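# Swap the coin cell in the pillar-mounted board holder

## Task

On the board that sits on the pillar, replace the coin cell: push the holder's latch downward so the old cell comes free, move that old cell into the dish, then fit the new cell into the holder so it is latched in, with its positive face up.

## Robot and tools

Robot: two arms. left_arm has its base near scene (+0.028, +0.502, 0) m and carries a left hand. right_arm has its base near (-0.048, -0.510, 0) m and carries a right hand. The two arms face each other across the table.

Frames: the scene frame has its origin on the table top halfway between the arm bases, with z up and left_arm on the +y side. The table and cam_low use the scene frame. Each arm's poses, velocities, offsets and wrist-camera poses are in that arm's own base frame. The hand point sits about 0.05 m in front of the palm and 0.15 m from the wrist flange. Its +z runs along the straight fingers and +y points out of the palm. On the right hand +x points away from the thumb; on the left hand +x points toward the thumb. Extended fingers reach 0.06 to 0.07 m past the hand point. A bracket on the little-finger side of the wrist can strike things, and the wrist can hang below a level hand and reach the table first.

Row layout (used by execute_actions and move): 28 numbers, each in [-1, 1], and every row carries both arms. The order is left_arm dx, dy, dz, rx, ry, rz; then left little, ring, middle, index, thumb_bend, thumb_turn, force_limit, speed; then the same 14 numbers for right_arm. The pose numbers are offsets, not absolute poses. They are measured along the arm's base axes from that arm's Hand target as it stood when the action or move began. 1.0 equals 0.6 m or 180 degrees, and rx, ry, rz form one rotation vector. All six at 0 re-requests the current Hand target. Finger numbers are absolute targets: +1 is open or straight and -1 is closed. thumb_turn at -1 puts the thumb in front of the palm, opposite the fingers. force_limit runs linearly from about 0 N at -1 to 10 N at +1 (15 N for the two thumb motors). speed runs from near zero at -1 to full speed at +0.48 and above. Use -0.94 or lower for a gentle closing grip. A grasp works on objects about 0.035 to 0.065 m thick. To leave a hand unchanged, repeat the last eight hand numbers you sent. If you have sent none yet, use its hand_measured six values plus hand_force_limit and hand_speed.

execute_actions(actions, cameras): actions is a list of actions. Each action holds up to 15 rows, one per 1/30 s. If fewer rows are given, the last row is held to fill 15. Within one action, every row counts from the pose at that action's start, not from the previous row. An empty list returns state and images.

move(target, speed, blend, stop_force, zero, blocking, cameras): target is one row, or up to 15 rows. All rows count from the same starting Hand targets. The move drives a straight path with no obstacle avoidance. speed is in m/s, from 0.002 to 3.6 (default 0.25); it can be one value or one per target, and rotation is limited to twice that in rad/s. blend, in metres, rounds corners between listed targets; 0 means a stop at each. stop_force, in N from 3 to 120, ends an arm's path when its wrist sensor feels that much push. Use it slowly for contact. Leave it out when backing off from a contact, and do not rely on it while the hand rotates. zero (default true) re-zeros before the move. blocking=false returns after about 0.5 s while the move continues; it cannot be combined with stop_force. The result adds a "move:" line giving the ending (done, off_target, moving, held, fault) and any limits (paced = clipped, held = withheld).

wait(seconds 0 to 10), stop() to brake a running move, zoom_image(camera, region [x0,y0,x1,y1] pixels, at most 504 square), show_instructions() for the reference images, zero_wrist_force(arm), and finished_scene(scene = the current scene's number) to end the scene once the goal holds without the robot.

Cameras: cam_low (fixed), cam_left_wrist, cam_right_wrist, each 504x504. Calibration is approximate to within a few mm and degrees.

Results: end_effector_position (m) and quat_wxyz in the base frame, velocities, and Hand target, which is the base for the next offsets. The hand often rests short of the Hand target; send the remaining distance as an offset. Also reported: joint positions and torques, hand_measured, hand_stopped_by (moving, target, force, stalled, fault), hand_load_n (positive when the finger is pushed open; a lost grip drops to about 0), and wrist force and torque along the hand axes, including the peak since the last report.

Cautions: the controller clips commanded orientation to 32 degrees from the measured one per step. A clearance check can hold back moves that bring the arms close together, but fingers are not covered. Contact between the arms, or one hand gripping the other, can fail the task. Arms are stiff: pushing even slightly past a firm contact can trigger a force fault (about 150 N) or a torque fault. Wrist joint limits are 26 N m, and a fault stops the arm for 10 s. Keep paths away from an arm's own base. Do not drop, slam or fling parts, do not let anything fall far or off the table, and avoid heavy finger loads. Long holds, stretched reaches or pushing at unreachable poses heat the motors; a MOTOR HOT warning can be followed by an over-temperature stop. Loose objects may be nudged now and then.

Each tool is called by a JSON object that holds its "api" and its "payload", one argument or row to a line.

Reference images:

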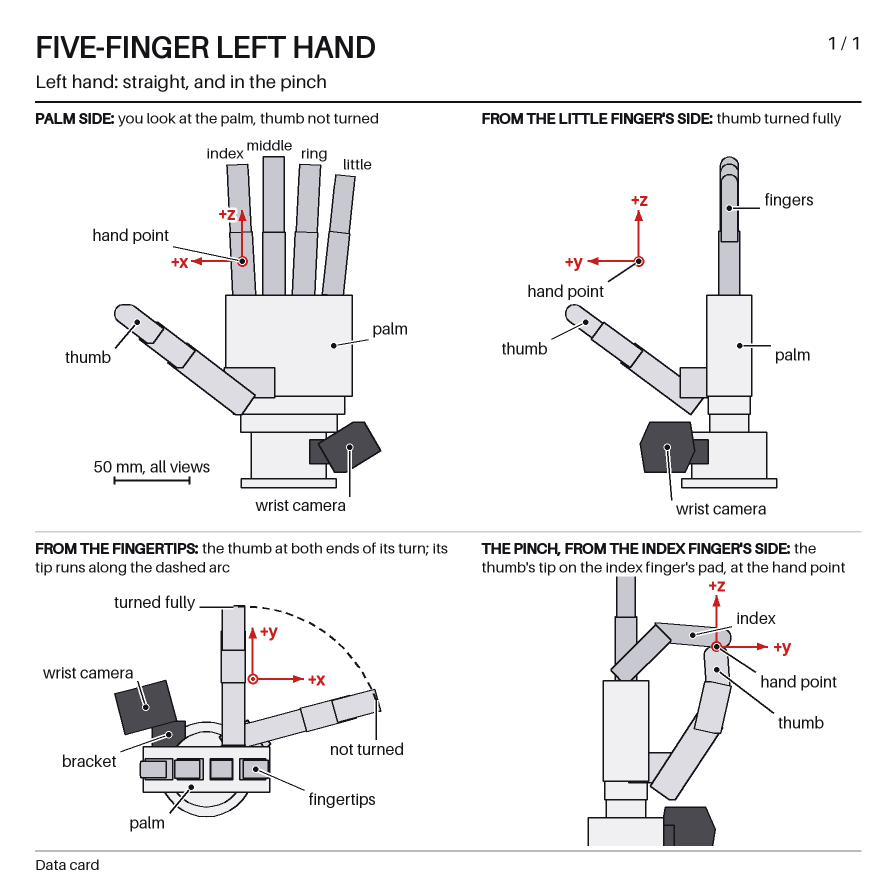

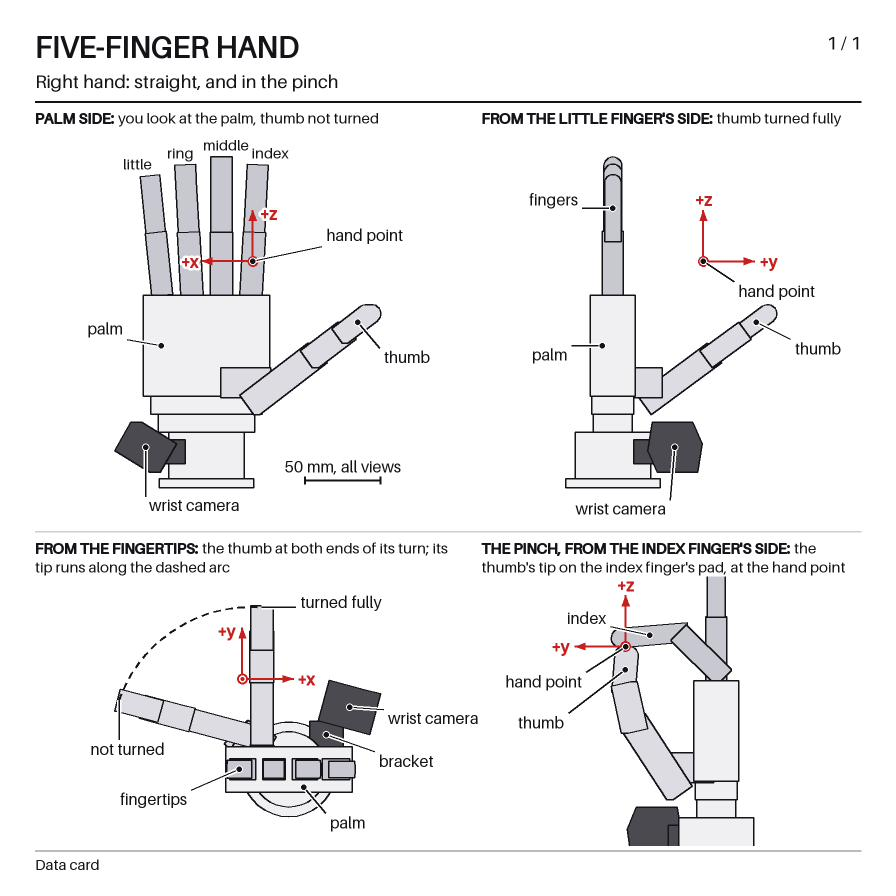

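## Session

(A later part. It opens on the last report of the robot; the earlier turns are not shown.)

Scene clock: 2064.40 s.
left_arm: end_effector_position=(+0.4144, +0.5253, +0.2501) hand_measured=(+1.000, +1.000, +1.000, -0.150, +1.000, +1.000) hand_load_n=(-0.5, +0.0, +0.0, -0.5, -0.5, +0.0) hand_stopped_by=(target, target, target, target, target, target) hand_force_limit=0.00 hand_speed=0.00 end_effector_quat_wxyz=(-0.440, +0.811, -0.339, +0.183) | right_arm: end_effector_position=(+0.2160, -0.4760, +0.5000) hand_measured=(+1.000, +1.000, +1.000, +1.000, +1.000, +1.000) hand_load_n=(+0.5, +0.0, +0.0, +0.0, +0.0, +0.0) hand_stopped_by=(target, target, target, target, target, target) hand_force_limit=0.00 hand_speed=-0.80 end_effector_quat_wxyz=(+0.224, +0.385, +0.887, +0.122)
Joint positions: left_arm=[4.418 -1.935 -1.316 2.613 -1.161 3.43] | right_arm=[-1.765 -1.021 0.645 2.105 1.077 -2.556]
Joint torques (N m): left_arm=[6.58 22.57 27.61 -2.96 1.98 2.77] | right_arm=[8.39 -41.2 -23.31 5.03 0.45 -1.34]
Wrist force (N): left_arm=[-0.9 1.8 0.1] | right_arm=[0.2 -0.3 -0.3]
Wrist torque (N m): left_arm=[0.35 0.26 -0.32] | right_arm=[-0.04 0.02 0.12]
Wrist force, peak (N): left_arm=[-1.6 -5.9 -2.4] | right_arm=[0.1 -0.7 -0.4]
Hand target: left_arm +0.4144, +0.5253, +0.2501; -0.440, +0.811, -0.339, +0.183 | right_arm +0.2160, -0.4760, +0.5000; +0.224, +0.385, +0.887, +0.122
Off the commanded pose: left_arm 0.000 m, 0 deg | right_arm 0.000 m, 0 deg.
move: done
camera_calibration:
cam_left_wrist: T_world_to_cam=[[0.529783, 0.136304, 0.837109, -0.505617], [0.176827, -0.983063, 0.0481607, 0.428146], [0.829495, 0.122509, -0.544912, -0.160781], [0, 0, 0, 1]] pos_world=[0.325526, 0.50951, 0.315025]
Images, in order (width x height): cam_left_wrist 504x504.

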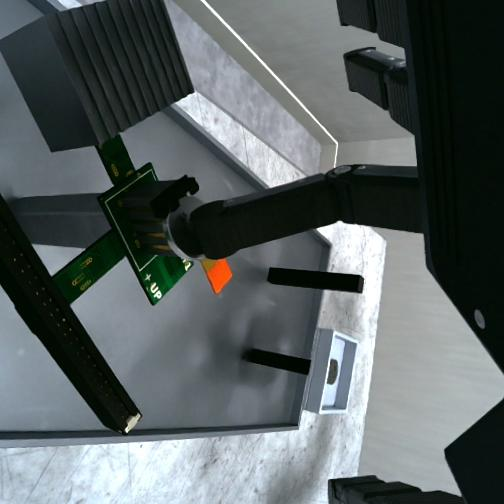

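{"api": "move", "payload": {
  "target": [0,0,-0.01,0,0,0,1,1,1,-0.15,1,1,0,0.0,0,0,0,0,0,0,1,1,1,1,1,1,0,-0.8],
  "speed": 0.006,
  "stop_force": 6,
  "cameras": ["cam_left_wrist"]
}}

{"api": "zoom_image", "payload": {
  "camera": "cam_left_wrist",
  "region": [100, 170, 240, 310]
}}

Scene clock: 2074.00 s.
left_arm: end_effector_position=(+0.4145, +0.5253, +0.2494) hand_measured=(+1.000, +1.000, +1.000, -0.150, +1.000, +1.000) hand_load_n=(+0.0, +0.0, +0.0, -1.5, +0.0, +0.0) hand_stopped_by=(target, target, target, target, target, target) hand_force_limit=0.00 hand_speed=0.00 end_effector_quat_wxyz=(-0.440, +0.811, -0.339, +0.183) | right_arm: end_effector_position=(+0.2160, -0.4760, +0.5000) hand_measured=(+1.000, +1.000, +1.000, +1.000, +1.000, +1.000) hand_load_n=(+0.0, +0.0, +0.0, +0.0, -0.5, +0.0) hand_stopped_by=(target, target, target, target, target, target) hand_force_limit=0.00 hand_speed=-0.80 end_effector_quat_wxyz=(+0.224, +0.385, +0.887, +0.122)
Joint positions: left_arm=[4.418 -1.935 -1.317 2.615 -1.161 3.43] | right_arm=[-1.765 -1.021 0.645 2.105 1.077 -2.556]
Joint torques (N m): left_arm=[7.79 30.41 26.65 -3.37 -0.2 2.37] | right_arm=[8.58 -42.05 -23.43 5.02 0.49 -1.4]
Wrist force (N): left_arm=[-0.3 -3.6 -2.2] | right_arm=[0.0 -0.3 -0.1]
Wrist torque (N m): left_arm=[0.25 0.27 -0.33] | right_arm=[-0.06 0.05 0.11]
Wrist force, peak (N): left_arm=[0.0 -6.0 -3.3] | right_arm=[0.2 -0.6 -0.4]
Hand target: left_arm +0.4145, +0.5253, +0.2494; -0.440, +0.811, -0.339, +0.183 (not the last commanded pose) | right_arm +0.2160, -0.4760, +0.5000; +0.224, +0.385, +0.887, +0.122
Off the commanded pose: left_arm 0.005 m, 0 deg | right_arm 0.000 m, 0 deg.
move: contact (left_arm)
camera_calibration:
cam_left_wrist: T_world_to_cam=[[0.529678, 0.136237, 0.837186, -0.504987], [0.176781, -0.983073, 0.0481295, 0.42821], [0.829572, 0.122506, -0.544796, -0.161223], [0, 0, 0, 1]] pos_world=[0.325527, 0.50951, 0.314325]
Images, in order (width x height): cam_left_wrist 504x504.

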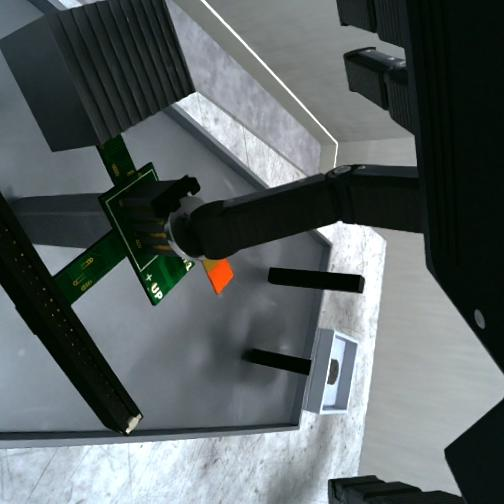

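Scaled by 3.600 from the camera's 504x504 image, which has a finer 720x720 frame.

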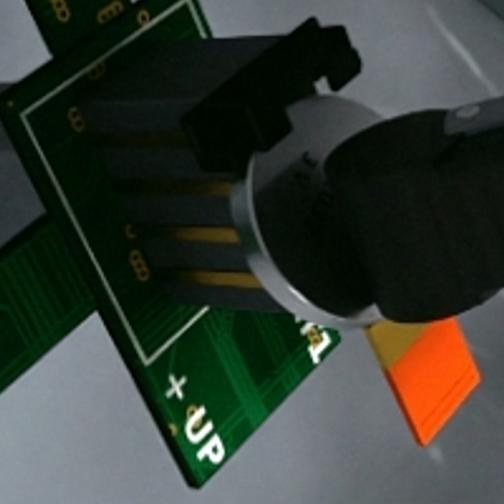

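{"api": "move", "payload": {
  "target": [-0.0035,0.0036,-0.0005,0,0,0,1,1,1,-0.15,1,1,0,0.0,0,0,0,0,0,0,1,1,1,1,1,1,0,-0.8],
  "speed": 0.01,
  "stop_force": 10,
  "cameras": ["cam_left_wrist"]
}}

{"api": "zoom_image", "payload": {
  "camera": "cam_left_wrist",
  "region": [100, 170, 240, 310]
}}

Scene clock: 2082.40 s.
left_arm: end_effector_position=(+0.4124, +0.5275, +0.2491) hand_measured=(+1.000, +1.000, +1.000, -0.150, +1.000, +1.000) hand_load_n=(+0.0, +0.0, +0.0, +0.0, +0.0, +0.0) hand_stopped_by=(target, target, target, target, target, target) hand_force_limit=0.00 hand_speed=0.00 end_effector_quat_wxyz=(-0.440, +0.811, -0.339, +0.183) | right_arm: end_effector_position=(+0.2160, -0.4760, +0.5000) hand_measured=(+1.000, +1.000, +1.000, +1.000, +1.000, +1.000) hand_load_n=(+0.0, +0.0, +0.0, +0.0, +0.0, -0.5) hand_stopped_by=(target, target, target, target, target, target) hand_force_limit=0.00 hand_speed=-0.80 end_effector_quat_wxyz=(+0.224, +0.385, +0.887, +0.122)
Joint positions: left_arm=[4.424 -1.937 -1.315 2.614 -1.156 3.433] | right_arm=[-1.765 -1.021 0.645 2.105 1.077 -2.556]
Joint torques (N m): left_arm=[8.82 22.47 28.96 -3.11 1.89 2.42] | right_arm=[8.77 -41.89 -23.65 4.9 0.37 -1.35]
Wrist force (N): left_arm=[-1.1 2.8 0.3] | right_arm=[0.3 -0.4 -0.6]
Wrist torque (N m): left_arm=[0.43 0.25 -0.33] | right_arm=[-0.05 0.01 0.13]
Wrist force, peak (N): left_arm=[-0.5 -4.1 -2.5] | right_arm=[0.3 -0.4 -0.6]
Hand target: left_arm +0.4124, +0.5275, +0.2491; -0.440, +0.811, -0.339, +0.183 | right_arm +0.2160, -0.4760, +0.5000; +0.224, +0.385, +0.887, +0.122
Off the commanded pose: left_arm 0.000 m, 0 deg | right_arm 0.000 m, 0 deg.
move: done
camera_calibration:
cam_left_wrist: T_world_to_cam=[[0.529669, 0.136289, 0.837184, -0.503946], [0.17681, -0.983065, 0.048174, 0.430731], [0.829572, 0.122506, -0.544796, -0.159913], [0, 0, 0, 1]] pos_world=[0.323427, 0.51171, 0.314025]
Images, in order (width x height): cam_left_wrist 504x504.

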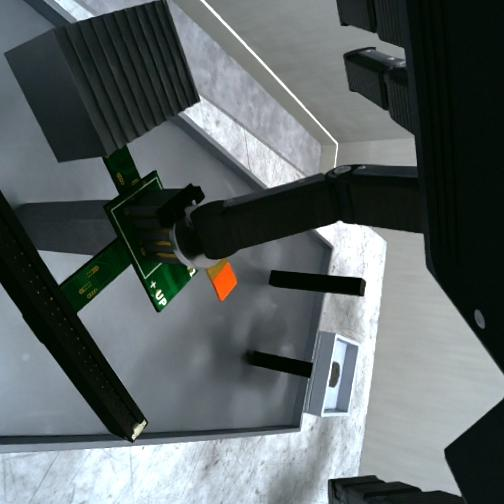

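Scaled by 3.600 from the camera's 504x504 image, which has a finer 720x720 frame.

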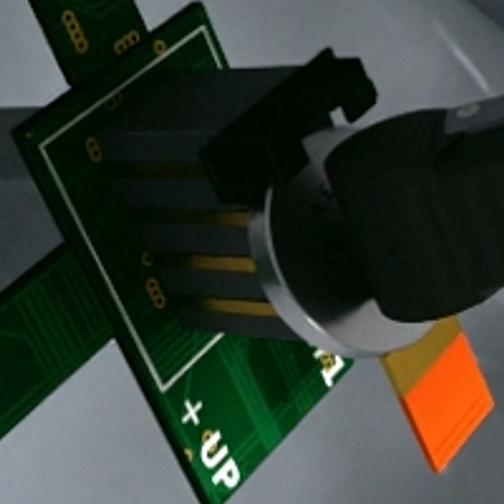

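{"api": "move", "payload": {
  "target": [0.011,-0.011,0.06,0,0,0,1,1,1,-0.15,1,1,0,0.0,0,0,0,0,0,0,1,1,1,1,1,1,0,-0.8],
  "speed": 0.1,
  "cameras": ["cam_left_wrist"]
}}

{"api": "zoom_image", "payload": {
  "camera": "cam_left_wrist",
  "region": [50, 130, 170, 250]
}}

Scene clock: 2088.90 s.
left_arm: end_effector_position=(+0.4189, +0.5208, +0.2852) hand_measured=(+1.000, +1.000, +1.000, -0.150, +1.000, +1.000) hand_load_n=(+0.0, +0.0, +0.0, +0.0, +0.0, -0.5) hand_stopped_by=(target, target, target, target, target, target) hand_force_limit=0.00 hand_speed=0.00 end_effector_quat_wxyz=(-0.440, +0.811, -0.339, +0.183) | right_arm: end_effector_position=(+0.2160, -0.4760, +0.5000) hand_measured=(+1.000, +1.000, +1.000, +1.000, +1.000, +1.000) hand_load_n=(+0.0, +0.0, +0.0, +0.0, +0.0, +0.0) hand_stopped_by=(target, target, target, target, target, target) hand_force_limit=0.00 hand_speed=-0.80 end_effector_quat_wxyz=(+0.224, +0.385, +0.887, +0.122)
Joint positions: left_arm=[4.407 -1.925 -1.239 2.53 -1.17 3.422] | right_arm=[-1.765 -1.021 0.645 2.105 1.077 -2.556]
Joint torques (N m): left_arm=[-8.8 40.02 29.23 -2.81 -0.95 -2.39] | right_arm=[8.47 -41.36 -24.12 4.91 0.42 -1.26]
Wrist force (N): left_arm=[-1.2 2.6 0.9] | right_arm=[-0.3 -0.4 -0.3]
Wrist torque (N m): left_arm=[0.34 0.29 -0.13] | right_arm=[-0.06 0.10 0.09]
Wrist force, peak (N): left_arm=[-1.5 3.2 1.3] | right_arm=[0.2 -0.6 -0.4]
Hand target: left_arm +0.4190, +0.5209, +0.2851; -0.440, +0.811, -0.339, +0.183 | right_arm +0.2160, -0.4760, +0.5000; +0.224, +0.385, +0.887, +0.122
Off the commanded pose: left_arm 0.000 m, 0 deg | right_arm 0.000 m, 0 deg.
move: done
camera_calibration:
cam_left_wrist: T_world_to_cam=[[0.529672, 0.136205, 0.837195, -0.536727], [0.176847, -0.983065, 0.0480504, 0.421368], [0.829562, 0.122604, -0.544789, -0.144962], [0, 0, 0, 1]] pos_world=[0.330027, 0.50511, 0.350125]
Images, in order (width x height): cam_left_wrist 504x504.

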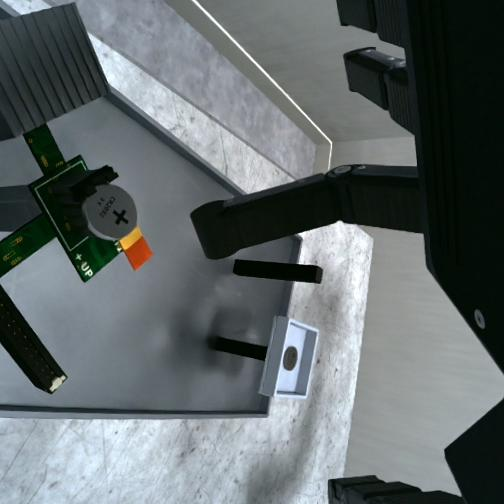

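Scaled by 4.200 from the camera's 504x504 image, which has a finer 720x720 frame.

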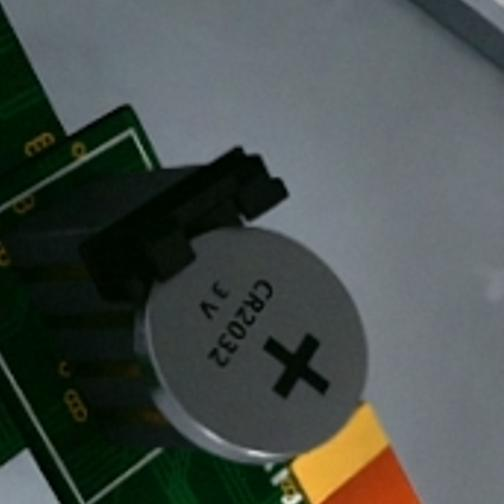

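{"api": "move", "payload": {
  "target": [
    [-0.012,0.0109,-0.03,-0.0553,-0.0547,0,1,1,1,-0.15,1,1,0,0.0,0,0,0,0,0,0,1,1,1,1,1,1,0,-0.8],
    [-0.012,0.0109,-0.0553,-0.0553,-0.0547,0,1,1,1,-0.15,1,1,0,0.0,0,0,0,0,0,0,1,1,1,1,1,1,0,-0.8]
  ],
  "speed": [0.08,0.05],
  "blend": [0.004,0]
}}

{"api": "move", "payload": {
  "target": [0,0,-0.014,0,0,0,1,1,1,-0.15,1,1,0,0.0,0,0,0,0,0,0,1,1,1,1,1,1,0,-0.8],
  "speed": 0.006,
  "stop_force": 4,
  "cameras": ["cam_left_wrist"]
}}

{"api": "zoom_image", "payload": {
  "camera": "cam_left_wrist",
  "region": [110, 150, 250, 290]
}}

Scene clock: 2168.47 s.
left_arm: end_effector_position=(+0.4118, +0.5274, +0.2520) hand_measured=(+1.000, +1.000, +1.000, -0.150, +1.000, +1.000) hand_load_n=(+0.0, +0.0, +0.0, +0.5, +0.0, -0.5) hand_stopped_by=(target, target, target, target, target, target) hand_force_limit=0.00 hand_speed=0.00 end_effector_quat_wxyz=(-0.396, +0.828, -0.283, +0.281) | right_arm: end_effector_position=(+0.2160, -0.4760, +0.5000) hand_measured=(+1.000, +1.000, +1.000, +1.000, +1.000, +1.000) hand_load_n=(+0.0, +0.0, +0.0, +0.0, +0.0, +0.0) hand_stopped_by=(target, target, target, target, target, target) hand_force_limit=0.00 hand_speed=-0.80 end_effector_quat_wxyz=(+0.224, +0.385, +0.887, +0.122)
Joint positions: left_arm=[4.503 -1.982 -1.287 2.569 -0.965 3.301] | right_arm=[-1.765 -1.021 0.645 2.105 1.077 -2.556]
Joint torques (N m): left_arm=[7.89 24.37 8.71 2.16 2.01 -2.36] | right_arm=[9.11 -41.86 -23.6 4.82 0.36 -1.33]
Wrist force (N): left_arm=[-1.3 2.6 0.7] | right_arm=[0.0 -0.4 -0.3]
Wrist torque (N m): left_arm=[0.35 0.24 -0.18] | right_arm=[-0.06 0.05 0.11]
Wrist force, peak (N): left_arm=[-1.6 3.1 0.8] | right_arm=[0.0 -0.6 -0.5]
Hand target: left_arm +0.4118, +0.5274, +0.2520; -0.396, +0.828, -0.283, +0.281 | right_arm +0.2160, -0.4760, +0.5000; +0.224, +0.385, +0.887, +0.122
Off the commanded pose: left_arm 0.000 m, 0 deg | right_arm 0.000 m, 0 deg.
move: done

Scene clock: 2170.23 s.
left_arm: end_effector_position=(+0.4118, +0.5274, +0.2477) hand_measured=(+1.000, +1.000, +1.000, -0.150, +1.000, +1.000) hand_load_n=(-0.5, +0.0, +0.0, -1.0, -0.5, +0.0) hand_stopped_by=(target, target, target, target, target, target) hand_force_limit=0.00 hand_speed=0.00 end_effector_quat_wxyz=(-0.396, +0.828, -0.283, +0.281) | right_arm: end_effector_position=(+0.2160, -0.4760, +0.5000) hand_measured=(+1.000, +1.000, +1.000, +1.000, +1.000, +1.000) hand_load_n=(+0.0, +0.0, +0.0, +0.0, +0.0, +0.0) hand_stopped_by=(target, target, target, target, target, target) hand_force_limit=0.00 hand_speed=-0.80 end_effector_quat_wxyz=(+0.224, +0.385, +0.887, +0.122)
Joint positions: left_arm=[4.503 -1.984 -1.296 2.58 -0.964 3.301] | right_arm=[-1.765 -1.021 0.645 2.105 1.077 -2.556]
Joint torques (N m): left_arm=[6.3 32.96 27.14 -3.51 -0.99 -2.19] | right_arm=[8.22 -41.74 -23.77 5.02 0.4 -1.28]
Wrist force (N): left_arm=[-0.2 -1.4 -1.0] | right_arm=[0.0 -0.1 -0.4]
Wrist torque (N m): left_arm=[0.28 0.24 -0.18] | right_arm=[-0.01 0.05 0.12]
Wrist force, peak (N): left_arm=[0.4 -4.6 -2.2] | right_arm=[0.1 -0.5 -0.5]
Hand target: left_arm +0.4118, +0.5274, +0.2477; -0.396, +0.828, -0.283, +0.281 (not the last commanded pose) | right_arm +0.2160, -0.4760, +0.5000; +0.224, +0.385, +0.887, +0.122
Off the commanded pose: left_arm 0.004 m, 0 deg | right_arm 0.000 m, 0 deg.
move: contact (left_arm)
camera_calibration:
cam_left_wrist: T_world_to_cam=[[0.381469, 0.286114, 0.878988, -0.530789], [0.151442, -0.957389, 0.24591, 0.378805], [0.911892, 0.0393085, -0.408544, -0.183964], [0, 0, 0, 1]] pos_world=[0.312868, 0.521761, 0.298247]
Images, in order (width x height): cam_left_wrist 504x504.

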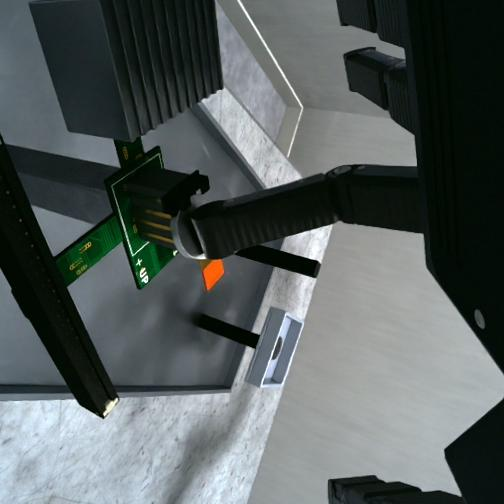

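Scaled by 3.600 from the camera's 504x504 image, which has a finer 720x720 frame.

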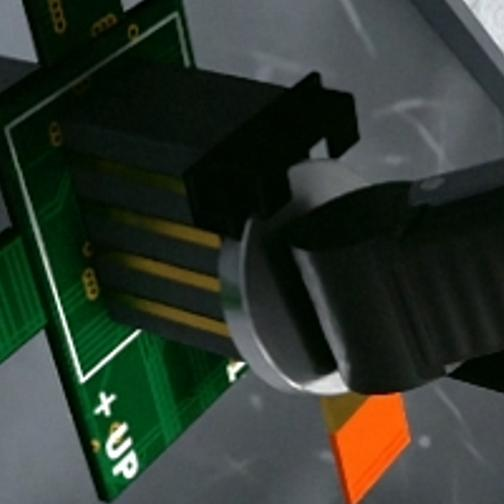

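{"api": "move", "payload": {
  "target": [0,0,-0.006,0,0,0,1,1,1,-0.15,1,1,0,0.0,0,0,0,0,0,0,1,1,1,1,1,1,0,-0.8],
  "speed": 0.005,
  "stop_force": 5
}}

{"api": "move", "payload": {
  "target": [-0.0035,0.0036,-0.001,0,0,0,1,1,1,-0.15,1,1,0,0.0,0,0,0,0,0,0,1,1,1,1,1,1,0,-0.8],
  "speed": 0.008,
  "stop_force": 10,
  "cameras": ["cam_left_wrist"]
}}

{"api": "zoom_image", "payload": {
  "camera": "cam_left_wrist",
  "region": [110, 150, 250, 290]
}}

Scene clock: 2180.47 s.
left_arm: end_effector_position=(+0.4118, +0.5274, +0.2474) hand_measured=(+1.000, +1.000, +1.000, -0.150, +1.000, +1.000) hand_load_n=(+0.0, +0.0, +0.0, -1.5, -0.5, +0.0) hand_stopped_by=(target, target, target, target, target, target) hand_force_limit=0.00 hand_speed=0.00 end_effector_quat_wxyz=(-0.396, +0.827, -0.283, +0.281) | right_arm: end_effector_position=(+0.2160, -0.4760, +0.5000) hand_measured=(+1.000, +1.000, +1.000, +1.000, +1.000, +1.000) hand_load_n=(+0.0, +0.0, +0.0, +0.0, +0.0, +0.0) hand_stopped_by=(target, target, target, target, target, target) hand_force_limit=0.00 hand_speed=-0.80 end_effector_quat_wxyz=(+0.224, +0.385, +0.887, +0.122)
Joint positions: left_arm=[4.503 -1.984 -1.296 2.58 -0.964 3.301] | right_arm=[-1.765 -1.021 0.645 2.105 1.077 -2.556]
Joint torques (N m): left_arm=[3.72 28.57 24.15 -3.91 -1 -1.34] | right_arm=[8.36 -42.22 -23.28 4.94 0.41 -1.32]
Wrist force (N): left_arm=[0.3 -5.8 -2.6] | right_arm=[0.4 -0.4 -0.2]
Wrist torque (N m): left_arm=[0.19 0.32 -0.19] | right_arm=[-0.06 -0.01 0.13]
Wrist force, peak (N): left_arm=[1.7 -9.4 -3.9] | right_arm=[0.0 -0.6 -0.5]
Hand target: left_arm +0.4118, +0.5274, +0.2474; -0.396, +0.827, -0.283, +0.281 (not the last commanded pose) | right_arm +0.2160, -0.4760, +0.5000; +0.224, +0.385, +0.887, +0.122
Off the commanded pose: left_arm 0.003 m, 0 deg | right_arm 0.000 m, 0 deg.
move: contact (left_arm)

Scene clock: 2181.73 s.
left_arm: end_effector_position=(+0.4097, +0.5296, +0.2468) hand_measured=(+1.000, +1.000, +1.000, -0.150, +1.000, +1.000) hand_load_n=(+0.0, +0.0, +0.0, -0.5, +0.0, -0.5) hand_stopped_by=(target, target, target, target, target, target) hand_force_limit=0.00 hand_speed=0.00 end_effector_quat_wxyz=(-0.396, +0.827, -0.283, +0.281) | right_arm: end_effector_position=(+0.2160, -0.4760, +0.5000) hand_measured=(+1.000, +1.000, +1.000, +1.000, +1.000, +1.000) hand_load_n=(+0.0, +0.0, +0.0, +0.0, +0.0, +0.0) hand_stopped_by=(target, target, target, target, target, target) hand_force_limit=0.00 hand_speed=-0.80 end_effector_quat_wxyz=(+0.224, +0.385, +0.887, +0.122)
Joint positions: left_arm=[4.508 -1.987 -1.294 2.579 -0.961 3.305] | right_arm=[-1.765 -1.021 0.645 2.105 1.077 -2.556]
Joint torques (N m): left_arm=[11.62 23.32 28.8 -2.56 0.5 3.12] | right_arm=[8.95 -41.81 -23.83 4.94 0.34 -1.32]
Wrist force (N): left_arm=[4.9 1.0 -0.7] | right_arm=[0.1 -0.5 -0.4]
Wrist torque (N m): left_arm=[0.28 0.35 -0.44] | right_arm=[-0.07 0.04 0.11]
Wrist force, peak (N): left_arm=[0.2 -6.2 -2.6] | right_arm=[0.2 -0.5 -0.6]
Hand target: left_arm +0.4097, +0.5296, +0.2468; -0.396, +0.827, -0.283, +0.281 | right_arm +0.2160, -0.4760, +0.5000; +0.224, +0.385, +0.887, +0.122
Off the commanded pose: left_arm 0.000 m, 0 deg | right_arm 0.000 m, 0 deg.
move: done
camera_calibration:
cam_left_wrist: T_world_to_cam=[[0.381472, 0.285918, 0.879051, -0.529802], [0.151451, -0.957444, 0.245692, 0.381422], [0.911889, 0.0394085, -0.408541, -0.182512], [0, 0, 0, 1]] pos_world=[0.310768, 0.523862, 0.297447]
Images, in order (width x height): cam_left_wrist 504x504.

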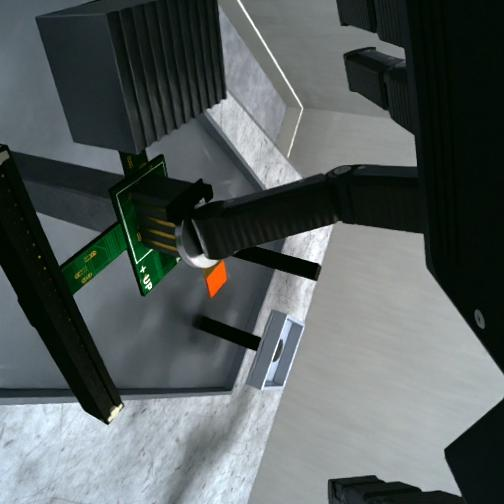

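Scaled by 3.600 from the camera's 504x504 image, which has a finer 720x720 frame.

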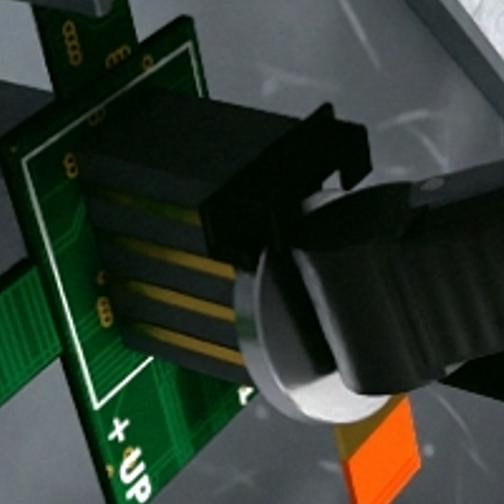

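{"api": "move", "payload": {
  "target": [
    [0,0,0.02,0,0,0,1,1,1,-0.15,1,1,0,0.0,0,0,0,0,0,0,1,1,1,1,1,1,0,-0.8],
    [0.0159,0.0045,0.075,0.079,0.0781,0,1,1,1,0.15,0.385,-0.66,0,0.0,0,0,0,0,0,0,1,1,1,1,1,1,0,-0.8],
    [0.0159,0.0045,0.038,0.079,0.0781,0,1,1,1,0.15,0.385,-0.66,0,0.0,0,0,0,0,0,0,1,1,1,1,1,1,0,-0.8]
  ],
  "speed": [0.05,0.1,0.08],
  "blend": [0.004,0,0],
  "cameras": ["cam_left_wrist"]
}}

{"api": "zoom_image", "payload": {
  "camera": "cam_left_wrist",
  "region": [90, 150, 230, 290]
}}

Scene clock: 2221.93 s.
left_arm: end_effector_position=(+0.4192, +0.5323, +0.2697) hand_measured=(+1.000, +1.000, +1.000, +0.150, +0.386, -0.660) hand_load_n=(+0.0, +0.0, +0.0, +0.0, +0.0, +0.0) hand_stopped_by=(target, target, target, target, target, target) hand_force_limit=0.00 hand_speed=0.00 end_effector_quat_wxyz=(-0.457, +0.800, -0.361, +0.140) | right_arm: end_effector_position=(+0.2160, -0.4760, +0.5000) hand_measured=(+1.000, +1.000, +1.000, +1.000, +1.000, +1.000) hand_load_n=(+0.0, +0.0, +0.0, +0.0, +0.0, +0.0) hand_stopped_by=(target, target, target, target, target, target) hand_force_limit=0.00 hand_speed=-0.80 end_effector_quat_wxyz=(+0.224, +0.385, +0.887, +0.122)
Joint positions: left_arm=[4.377 -1.936 -1.254 2.582 -1.248 3.485] | right_arm=[-1.765 -1.021 0.645 2.105 1.077 -2.556]
Joint torques (N m): left_arm=[-5.74 23.27 10.44 2.56 -0.5 -0.3] | right_arm=[8.36 -42.06 -23.68 4.97 0.34 -1.31]
Wrist force (N): left_arm=[-1.1 2.8 0.7] | right_arm=[0.0 -0.4 -0.1]
Wrist torque (N m): left_arm=[0.35 0.25 -0.33] | right_arm=[-0.08 0.04 0.11]
Wrist force, peak (N): left_arm=[5.2 1.3 -0.8] | right_arm=[0.4 -0.6 -0.5]
Hand target: left_arm +0.4192, +0.5323, +0.2696; -0.457, +0.800, -0.361, +0.140 | right_arm +0.2160, -0.4760, +0.5000; +0.224, +0.385, +0.887, +0.122
Off the commanded pose: left_arm 0.000 m, 0 deg | right_arm 0.000 m, 0 deg.
move: done
camera_calibration:
cam_left_wrist: T_world_to_cam=[[0.590156, 0.0748265, 0.803814, -0.50913], [0.177103, -0.98344, -0.0384801, 0.456734], [0.787623, 0.165067, -0.593635, -0.146948], [0, 0, 0, 1]] pos_world=[0.335318, 0.511523, 0.339588]
Images, in order (width x height): cam_left_wrist 504x504.

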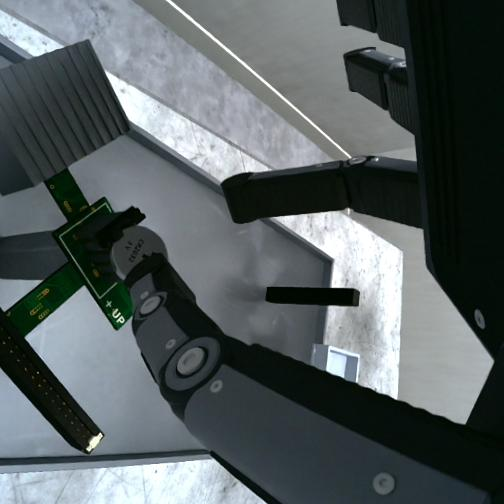

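Scaled by 3.600 from the camera's 504x504 image, which has a finer 720x720 frame.

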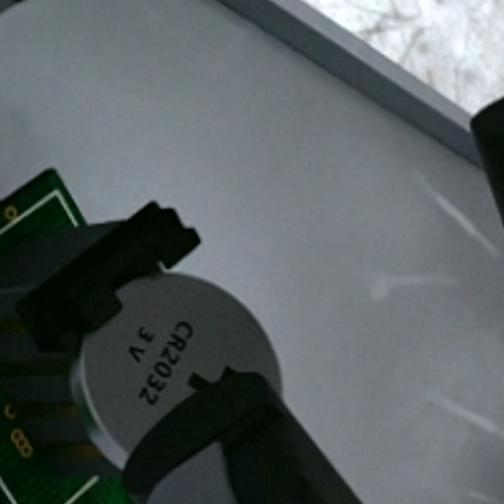

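{"api": "move", "payload": {
  "target": [
    [-0.0018,0.0001,-0.01,0,0,0,1,1,1,0.15,0.385,-0.66,0,0.0,0,0,0,0,0,0,1,1,1,1,1,1,0,-0.8],
    [-0.0018,0.0001,-0.0473,0,0,0,1,1,1,0.15,0.385,-0.66,0,0.0,0,0,0,0,0,0,1,1,1,1,1,1,0,-0.8]
  ],
  "speed": 0.03,
  "stop_force": 4,
  "cameras": ["cam_left_wrist"]
}}

{"api": "zoom_image", "payload": {
  "camera": "cam_left_wrist",
  "region": [110, 170, 270, 330]
}}

Scene clock: 2245.33 s.
left_arm: end_effector_position=(+0.4181, +0.5323, +0.2413) hand_measured=(+1.000, +1.000, +1.000, +0.150, +0.386, -0.660) hand_load_n=(+0.0, +0.0, +0.0, +0.0, +0.0, +0.0) hand_stopped_by=(target, target, target, target, target, target) hand_force_limit=0.00 hand_speed=0.00 end_effector_quat_wxyz=(-0.457, +0.800, -0.361, +0.140) | right_arm: end_effector_position=(+0.2160, -0.4760, +0.5000) hand_measured=(+1.000, +1.000, +1.000, +1.000, +1.000, +1.000) hand_load_n=(+0.0, +0.0, +0.0, +0.0, +0.0, +0.5) hand_stopped_by=(target, target, target, target, target, target) hand_force_limit=0.00 hand_speed=-0.80 end_effector_quat_wxyz=(+0.224, +0.385, +0.887, +0.122)
Joint positions: left_arm=[4.38 -1.94 -1.321 2.652 -1.246 3.486] | right_arm=[-1.765 -1.021 0.645 2.105 1.077 -2.556]
Joint torques (N m): left_arm=[7.94 23.47 9.3 2.39 1.79 -0.26] | right_arm=[8.72 -42.59 -23.4 4.98 0.39 -1.32]
Wrist force (N): left_arm=[-1.1 2.7 0.7] | right_arm=[0.1 -0.3 -0.2]
Wrist torque (N m): left_arm=[0.34 0.24 -0.32] | right_arm=[-0.06 0.03 0.11]
Wrist force, peak (N): left_arm=[-1.2 3.0 0.7] | right_arm=[0.1 -0.7 -0.3]
Hand target: left_arm +0.4181, +0.5323, +0.2413; -0.457, +0.800, -0.361, +0.140 | right_arm +0.2160, -0.4760, +0.5000; +0.224, +0.385, +0.887, +0.122
Off the commanded pose: left_arm 0.000 m, 0 deg | right_arm 0.000 m, 0 deg.
move: done
camera_calibration:
cam_left_wrist: T_world_to_cam=[[0.590052, 0.0748062, 0.803892, -0.485633], [0.177015, -0.983458, -0.0384122, 0.455853], [0.787721, 0.164966, -0.593533, -0.162954], [0, 0, 0, 1]] pos_world=[0.334218, 0.511523, 0.311188]
Images, in order (width x height): cam_left_wrist 504x504.

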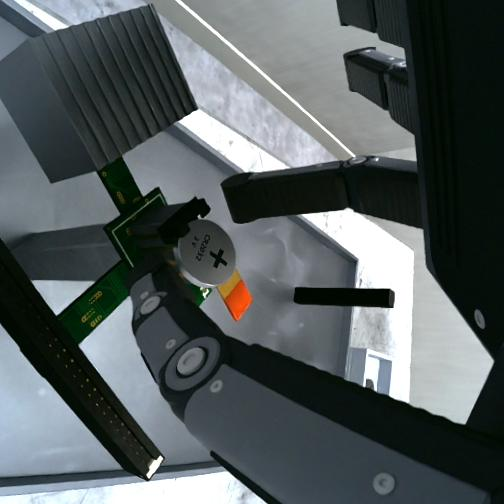

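Scaled by 3.150 from the camera's 504x504 image, which has a finer 720x720 frame.

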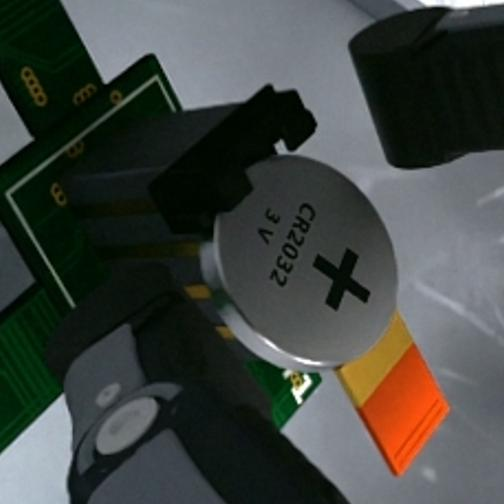

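{"api": "move", "payload": {
  "target": [
    [0.004,0.004,0,0,0,0,1,1,1,0.15,0.385,-0.66,0,0.0,0,0,0,0,0,0,1,1,1,1,1,1,0,-0.8],
    [0.004,0.004,0,0,0,0,1,1,1,-0.25,0.385,-0.66,0,-0.92,0,0,0,0,0,0,1,1,1,1,1,1,0,-0.8]
  ],
  "speed": 0.012,
  "cameras": ["cam_left_wrist"]
}}

{"api": "zoom_image", "payload": {
  "camera": "cam_left_wrist",
  "region": [110, 170, 270, 330]
}}

Scene clock: 2256.43 s.
left_arm: end_effector_position=(+0.4205, +0.5347, +0.2413) hand_measured=(+1.000, +1.000, +1.000, -0.080, +0.386, -0.660) hand_load_n=(+0.0, +0.0, +0.0, +5.0, +0.0, +0.0) hand_stopped_by=(target, target, target, force, target, target) hand_force_limit=0.00 hand_speed=-0.92 end_effector_quat_wxyz=(-0.457, +0.800, -0.361, +0.140) | right_arm: end_effector_position=(+0.2160, -0.4760, +0.5000) hand_measured=(+1.000, +1.000, +1.000, +1.000, +1.000, +1.000) hand_load_n=(+0.0, +0.0, +0.0, +0.0, +0.0, +0.0) hand_stopped_by=(target, target, target, target, target, target) hand_force_limit=0.00 hand_speed=-0.80 end_effector_quat_wxyz=(+0.224, +0.385, +0.887, +0.122)
Joint positions: left_arm=[4.377 -1.948 -1.309 2.65 -1.249 3.485] | right_arm=[-1.765 -1.021 0.645 2.105 1.077 -2.556]
Joint torques (N m): left_arm=[-6.8 25.47 26.7 -3.1 -0.97 -2.47] | right_arm=[8.32 -42.01 -23.82 4.99 0.38 -1.31]
Wrist force (N): left_arm=[-0.4 0.2 4.1] | right_arm=[0.0 -0.1 -0.1]
Wrist torque (N m): left_arm=[0.27 0.21 -0.06] | right_arm=[-0.03 0.05 0.12]
Wrist force, peak (N): left_arm=[-0.5 0.2 4.5] | right_arm=[0.3 -0.6 -0.3]
Hand target: left_arm +0.4205, +0.5347, +0.2413; -0.457, +0.800, -0.361, +0.140 | right_arm +0.2160, -0.4760, +0.5000; +0.224, +0.385, +0.887, +0.122
Off the commanded pose: left_arm 0.000 m, 0 deg | right_arm 0.000 m, 0 deg.
move: done
camera_calibration:
cam_left_wrist: T_world_to_cam=[[0.590037, 0.0748927, 0.803895, -0.487269], [0.177067, -0.983452, -0.0383418, 0.457746], [0.78772, 0.164966, -0.593534, -0.16524], [0, 0, 0, 1]] pos_world=[0.336618, 0.513923, 0.311188]
Images, in order (width x height): cam_left_wrist 504x504.

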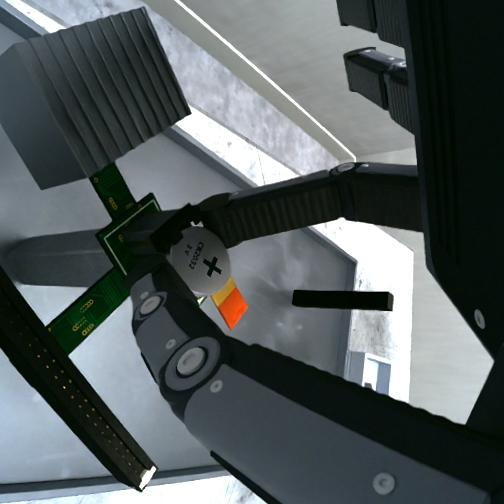

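Scaled by 3.150 from the camera's 504x504 image, which has a finer 720x720 frame.

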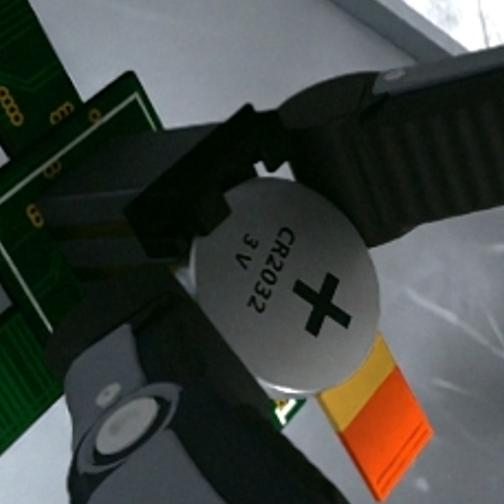

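{"api": "move", "payload": {
  "target": [
    [0.0009,0.0009,0,0,0,0,1,1,1,-0.25,0.385,-0.66,0,-0.92,0,0,0,0,0,0,1,1,1,1,1,1,0,-0.8],
    [0.0009,0.0009,0,0,0,0,1,1,1,-0.27,0.385,-0.66,0,-0.92,0,0,0,0,0,0,1,1,1,1,1,1,0,-0.8]
  ],
  "speed": 0.012,
  "cameras": ["cam_left_wrist"]
}}

{"api": "zoom_image", "payload": {
  "camera": "cam_left_wrist",
  "region": [110, 170, 270, 330]
}}

Scene clock: 2268.63 s.
left_arm: end_effector_position=(+0.4211, +0.5353, +0.2413) hand_measured=(+1.000, +1.000, +1.000, -0.094, +0.386, -0.660) hand_load_n=(+0.0, +0.0, +0.0, +6.5, +2.0, +0.0) hand_stopped_by=(target, target, target, force, target, target) hand_force_limit=0.00 hand_speed=-0.92 end_effector_quat_wxyz=(-0.457, +0.800, -0.361, +0.140) | right_arm: end_effector_position=(+0.2160, -0.4760, +0.5000) hand_measured=(+1.000, +1.000, +1.000, +1.000, +1.000, +1.000) hand_load_n=(+0.0, +0.0, +0.0, +0.0, +0.0, +0.0) hand_stopped_by=(target, target, target, target, target, target) hand_force_limit=0.00 hand_speed=-0.80 end_effector_quat_wxyz=(+0.224, +0.385, +0.887, +0.122)
Joint positions: left_arm=[4.376 -1.95 -1.307 2.649 -1.249 3.484] | right_arm=[-1.765 -1.021 0.645 2.105 1.077 -2.556]
Joint torques (N m): left_arm=[-7.55 24.8 27.01 -3.21 -0.96 -2.12] | right_arm=[8.41 -42.39 -23.42 4.93 0.28 -1.29]
Wrist force (N): left_arm=[-0.7 0.7 3.9] | right_arm=[0.0 -0.3 -0.1]
Wrist torque (N m): left_arm=[0.29 0.24 -0.08] | right_arm=[-0.06 0.04 0.11]
Wrist force, peak (N): left_arm=[-0.8 0.6 4.7] | right_arm=[0.4 -0.4 -0.6]
Hand target: left_arm +0.4211, +0.5353, +0.2413; -0.457, +0.800, -0.361, +0.140 | right_arm +0.2160, -0.4760, +0.5000; +0.224, +0.385, +0.887, +0.122
Off the commanded pose: left_arm 0.000 m, 0 deg | right_arm 0.000 m, 0 deg.
move: done
camera_calibration:
cam_left_wrist: T_world_to_cam=[[0.590031, 0.0748913, 0.8039, -0.487607], [0.177145, -0.983435, -0.0384004, 0.458231], [0.787707, 0.165064, -0.593524, -0.165782], [0, 0, 0, 1]] pos_world=[0.337118, 0.514523, 0.311188]
Images, in order (width x height): cam_left_wrist 504x504.

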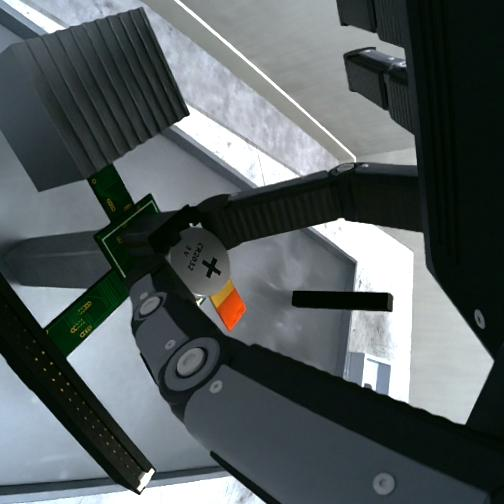

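Scaled by 3.150 from the camera's 504x504 image, which has a finer 720x720 frame.

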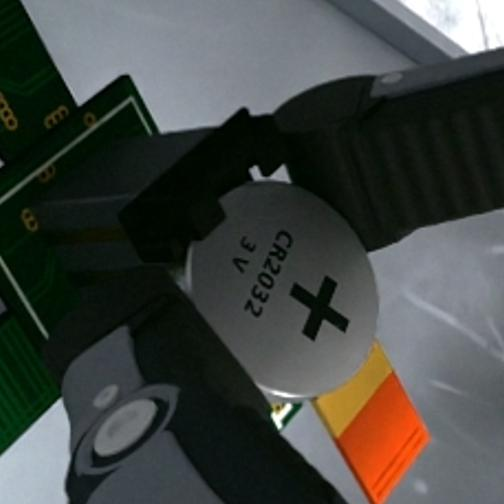

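{"api": "move", "payload": {
  "target": [
    [0.0009,0.0009,0,0,0,0,1,1,1,-0.27,0.385,-0.66,0,-0.92,0,0,0,0,0,0,1,1,1,1,1,1,0,-0.8],
    [0.0009,0.0009,0,0,0,0,1,1,1,-0.285,0.385,-0.66,0.05,-0.92,0,0,0,0,0,0,1,1,1,1,1,1,0,-0.8]
  ],
  "speed": 0.012
}}

{"api": "move", "payload": {
  "target": [
    [0,0,0.006,0,0,0,1,1,1,-0.285,0.385,-0.66,0.05,-0.92,0,0,0,0,0,0,1,1,1,1,1,1,0,-0.8],
    [0.0012,-0.0012,0.014,0,0,0,1,1,1,-0.285,0.385,-0.66,0.05,-0.92,0,0,0,0,0,0,1,1,1,1,1,1,0,-0.8]
  ],
  "speed": 0.015,
  "blend": [0.001,0],
  "cameras": ["cam_left_wrist"]
}}

{"api": "zoom_image", "payload": {
  "camera": "cam_left_wrist",
  "region": [110, 170, 270, 330]
}}

Scene clock: 2279.43 s.
left_arm: end_effector_position=(+0.4216, +0.5358, +0.2413) hand_measured=(+1.000, +1.000, +1.000, -0.098, +0.386, -0.660) hand_load_n=(+0.0, -0.5, +0.0, +6.0, +3.5, +0.0) hand_stopped_by=(target, target, target, force, target, target) hand_force_limit=0.05 hand_speed=-0.92 end_effector_quat_wxyz=(-0.457, +0.800, -0.361, +0.140) | right_arm: end_effector_position=(+0.2160, -0.4760, +0.5000) hand_measured=(+1.000, +1.000, +1.000, +1.000, +1.000, +1.000) hand_load_n=(+0.0, +0.0, +0.0, +0.0, +0.0, +0.0) hand_stopped_by=(target, target, target, target, target, target) hand_force_limit=0.00 hand_speed=-0.80 end_effector_quat_wxyz=(+0.224, +0.385, +0.887, +0.122)
Joint positions: left_arm=[4.375 -1.952 -1.304 2.648 -1.25 3.484] | right_arm=[-1.765 -1.021 0.645 2.105 1.077 -2.556]
Joint torques (N m): left_arm=[-7.2 24.8 28.45 -2.92 -0.93 -2.47] | right_arm=[7.86 -42.9 -23.8 4.99 0.31 -1.26]
Wrist force (N): left_arm=[-0.7 2.0 2.1] | right_arm=[0.0 -0.3 -0.1]
Wrist torque (N m): left_arm=[0.33 0.22 -0.09] | right_arm=[-0.06 0.04 0.11]
Wrist force, peak (N): left_arm=[-0.8 0.7 4.2] | right_arm=[-0.1 -0.8 -0.3]
Hand target: left_arm +0.4216, +0.5358, +0.2413; -0.457, +0.800, -0.361, +0.140 | right_arm +0.2160, -0.4760, +0.5000; +0.224, +0.385, +0.887, +0.122
Off the commanded pose: left_arm 0.000 m, 0 deg | right_arm 0.000 m, 0 deg.
move: done

Scene clock: 2280.30 s.
left_arm: end_effector_position=(+0.4223, +0.5351, +0.2496) hand_measured=(+1.000, +1.000, +1.000, -0.098, +0.386, -0.660) hand_load_n=(+0.0, -0.5, +0.0, +4.0, +4.0, +0.0) hand_stopped_by=(target, target, target, force, target, target) hand_force_limit=0.05 hand_speed=-0.92 end_effector_quat_wxyz=(-0.457, +0.800, -0.361, +0.140) | right_arm: end_effector_position=(+0.2160, -0.4760, +0.5000) hand_measured=(+1.000, +1.000, +1.000, +1.000, +1.000, +1.000) hand_load_n=(+0.0, +0.0, +0.0, +0.0, +0.0, +0.0) hand_stopped_by=(target, target, target, target, target, target) hand_force_limit=0.00 hand_speed=-0.80 end_effector_quat_wxyz=(+0.224, +0.385, +0.887, +0.122)
Joint positions: left_arm=[4.373 -1.949 -1.287 2.628 -1.251 3.483] | right_arm=[-1.765 -1.021 0.645 2.105 1.077 -2.556]
Joint torques (N m): left_arm=[-7.1 53.11 28.36 -2.84 -0.98 -2.55] | right_arm=[8.41 -42.79 -23.56 5 0.36 -1.34]
Wrist force (N): left_arm=[-0.8 2.7 0.8] | right_arm=[0.2 -0.2 -0.3]
Wrist torque (N m): left_arm=[0.34 0.21 -0.10] | right_arm=[-0.02 0.01 0.13]
Wrist force, peak (N): left_arm=[-0.6 2.3 2.5] | right_arm=[0.3 -0.6 0.1]
Hand target: left_arm +0.4223, +0.5351, +0.2497; -0.457, +0.800, -0.361, +0.140 | right_arm +0.2160, -0.4760, +0.5000; +0.224, +0.385, +0.887, +0.122
Off the commanded pose: left_arm 0.000 m, 0 deg | right_arm 0.000 m, 0 deg.
move: done
camera_calibration:
cam_left_wrist: T_world_to_cam=[[0.590031, 0.0748913, 0.8039, -0.495032], [0.177145, -0.983435, -0.0384004, 0.458123], [0.787707, 0.165064, -0.593524, -0.161847], [0, 0, 0, 1]] pos_world=[0.338418, 0.514323, 0.319488]
Images, in order (width x height): cam_left_wrist 504x504.

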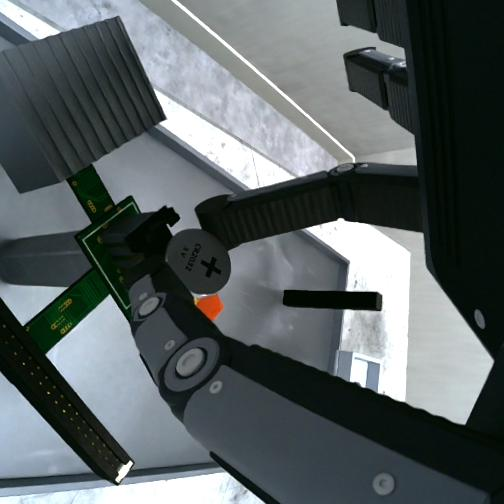

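Scaled by 3.150 from the camera's 504x504 image, which has a finer 720x720 frame.

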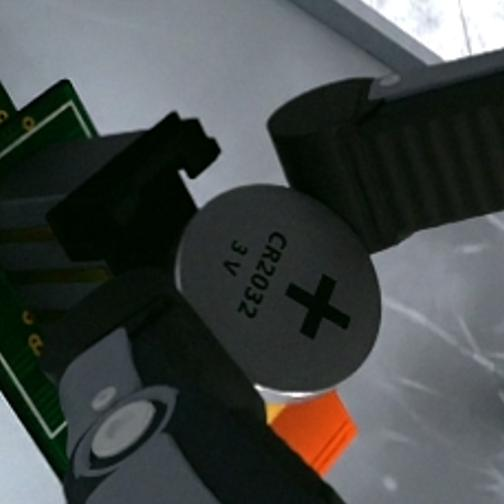

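{"api": "move", "payload": {
  "target": [
    [0.002,-0.002,0.05,0,0,0,1,1,1,-0.285,0.385,-0.66,0.05,-0.92,0,0,0,0,0,0,1,1,1,1,1,1,0,-0.8],
    [0.3858,0.0035,0.05,0.0553,0.0547,0,1,1,1,-0.285,0.385,-0.66,0.05,-0.92,0,0,0,0,0,0,1,1,1,1,1,1,0,-0.8],
    [0.3858,0.0035,-0.034,0.0553,0.0547,0,1,1,1,-0.285,0.385,-0.66,0.05,-0.92,0,0,0,0,0,0,1,1,1,1,1,1,0,-0.8]
  ],
  "speed": [0.08,0.2,0.08],
  "blend": [0.01,0.01,0],
  "cameras": ["cam_left_wrist"]
}}

{"api": "zoom_image", "payload": {
  "camera": "cam_left_wrist",
  "region": [110, 170, 270, 330]
}}

Scene clock: 2316.73 s.
left_arm: end_effector_position=(+0.6538, +0.5372, +0.2293) hand_measured=(+1.000, +1.000, +1.000, -0.098, +0.386, -0.660) hand_load_n=(+0.0, +0.0, +0.0, +4.5, +4.0, +0.0) hand_stopped_by=(target, target, target, force, target, target) hand_force_limit=0.05 hand_speed=-0.92 end_effector_quat_wxyz=(-0.492, +0.767, -0.410, +0.040) | right_arm: end_effector_position=(+0.2160, -0.4760, +0.5000) hand_measured=(+1.000, +1.000, +1.000, +1.000, +1.000, +1.000) hand_load_n=(+0.0, +0.0, +0.0, +0.0, +0.5, +0.0) hand_stopped_by=(target, target, target, target, target, target) hand_force_limit=0.00 hand_speed=-0.80 end_effector_quat_wxyz=(+0.224, +0.385, +0.887, +0.122)
Joint positions: left_arm=[3.952 -2.449 -0.521 2.425 -1.733 3.455] | right_arm=[-1.765 -1.021 0.645 2.105 1.077 -2.556]
Joint torques (N m): left_arm=[6.14 73.09 9.53 2.74 1.59 2.73] | right_arm=[8.22 -42.79 -23.74 4.95 0.35 -1.29]
Wrist force (N): left_arm=[-0.6 3.1 0.4] | right_arm=[0.1 -0.4 -0.1]
Wrist torque (N m): left_arm=[0.42 0.21 -0.10] | right_arm=[-0.08 0.03 0.12]
Wrist force, peak (N): left_arm=[-0.4 3.5 1.0] | right_arm=[0.1 -0.6 -0.5]
Hand target: left_arm +0.6538, +0.5372, +0.2293; -0.492, +0.767, -0.410, +0.040 | right_arm +0.2160, -0.4760, +0.5000; +0.224, +0.385, +0.887, +0.122
Off the commanded pose: left_arm 0.000 m, 0 deg | right_arm 0.000 m, 0 deg.
move: done
camera_calibration:
cam_left_wrist: T_world_to_cam=[[0.719286, -0.0557159, 0.692476, -0.604269], [0.153378, -0.959446, -0.236512, 0.466417], [0.677571, 0.27633, -0.681571, -0.324153], [0, 0, 0, 1]] pos_world=[0.582742, 0.503408, 0.307821]
Images, in order (width x height): cam_left_wrist 504x504.

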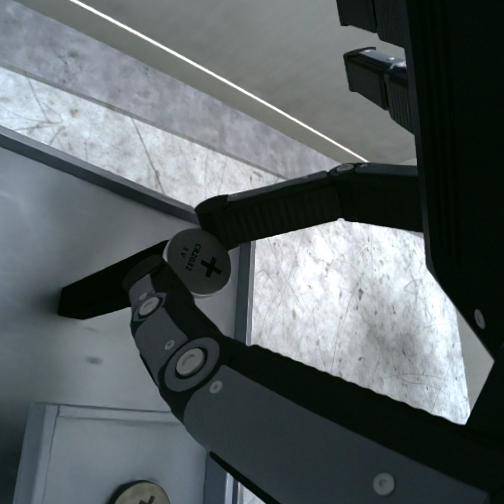

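Scaled by 3.150 from the camera's 504x504 image, which has a finer 720x720 frame.

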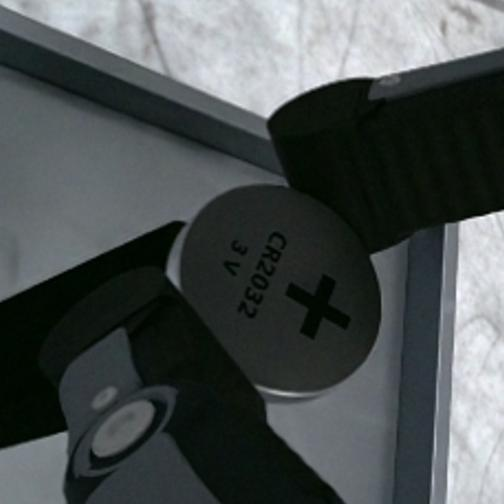

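{"api": "move", "payload": {
  "target": [0,0,-0.0162,0,0,0,1,1,1,-0.285,0.385,-0.66,0.05,-0.92,0,0,0,0,0,0,1,1,1,1,1,1,0,-0.8],
  "speed": 0.012,
  "stop_force": 3,
  "cameras": ["cam_left_wrist"]
}}

{"api": "zoom_image", "payload": {
  "camera": "cam_left_wrist",
  "region": [110, 170, 270, 330]
}}

Scene clock: 2327.37 s.
left_arm: end_effector_position=(+0.6538, +0.5372, +0.2218) hand_measured=(+1.000, +1.000, +1.000, -0.098, +0.386, -0.660) hand_load_n=(+0.0, +0.0, +0.0, +7.0, +3.0, +0.0) hand_stopped_by=(target, target, target, force, target, target) hand_force_limit=0.05 hand_speed=-0.92 end_effector_quat_wxyz=(-0.492, +0.767, -0.410, +0.040) | right_arm: end_effector_position=(+0.2160, -0.4760, +0.5000) hand_measured=(+1.000, +1.000, +1.000, +1.000, +1.000, +1.000) hand_load_n=(+0.0, +0.0, +0.0, +0.0, +0.0, +0.0) hand_stopped_by=(target, target, target, target, target, target) hand_force_limit=0.00 hand_speed=-0.80 end_effector_quat_wxyz=(+0.224, +0.385, +0.887, +0.122)
Joint positions: left_arm=[3.952 -2.444 -0.551 2.449 -1.733 3.455] | right_arm=[-1.765 -1.021 0.645 2.105 1.077 -2.556]
Joint torques (N m): left_arm=[6.91 42.37 28.4 -3.61 0.03 1.81] | right_arm=[8.28 -42.58 -23.27 4.98 0.28 -1.27]
Wrist force (N): left_arm=[-0.5 -0.7 2.1] | right_arm=[0.1 -0.3 -0.2]
Wrist torque (N m): left_arm=[0.33 0.22 -0.10] | right_arm=[-0.05 0.03 0.11]
Wrist force, peak (N): left_arm=[-0.8 -2.7 2.5] | right_arm=[0.4 -0.6 -0.4]
Hand target: left_arm +0.6538, +0.5372, +0.2218; -0.492, +0.767, -0.410, +0.040 (not the last commanded pose) | right_arm +0.2160, -0.4760, +0.5000; +0.224, +0.385, +0.887, +0.122
Off the commanded pose: left_arm 0.002 m, 0 deg | right_arm 0.000 m, 0 deg.
move: contact (left_arm)
camera_calibration:
cam_left_wrist: T_world_to_cam=[[0.719297, -0.0557824, 0.69246, -0.599038], [0.153328, -0.959443, -0.23656, 0.464781], [0.677571, 0.27633, -0.681571, -0.329293], [0, 0, 0, 1]] pos_world=[0.582742, 0.503508, 0.300321]
Images, in order (width x height): cam_left_wrist 504x504.

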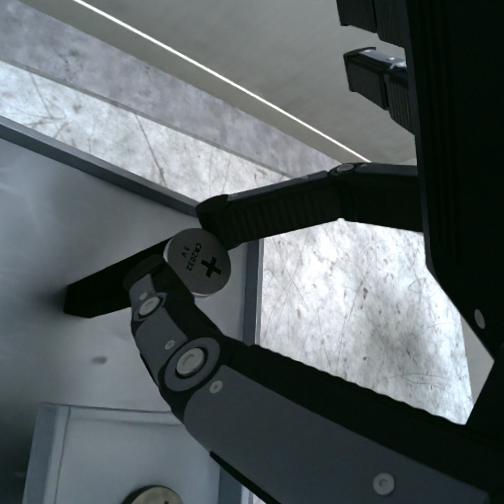

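Scaled by 3.150 from the camera's 504x504 image, which has a finer 720x720 frame.

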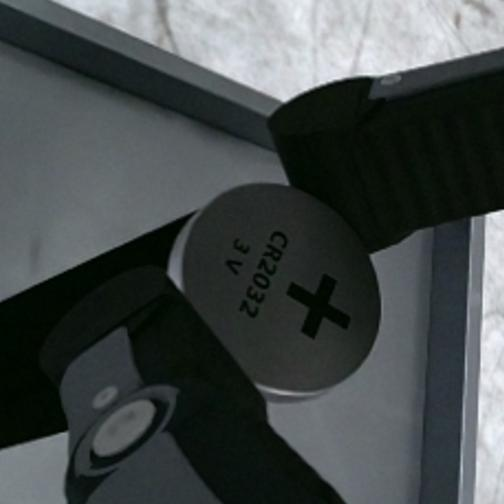

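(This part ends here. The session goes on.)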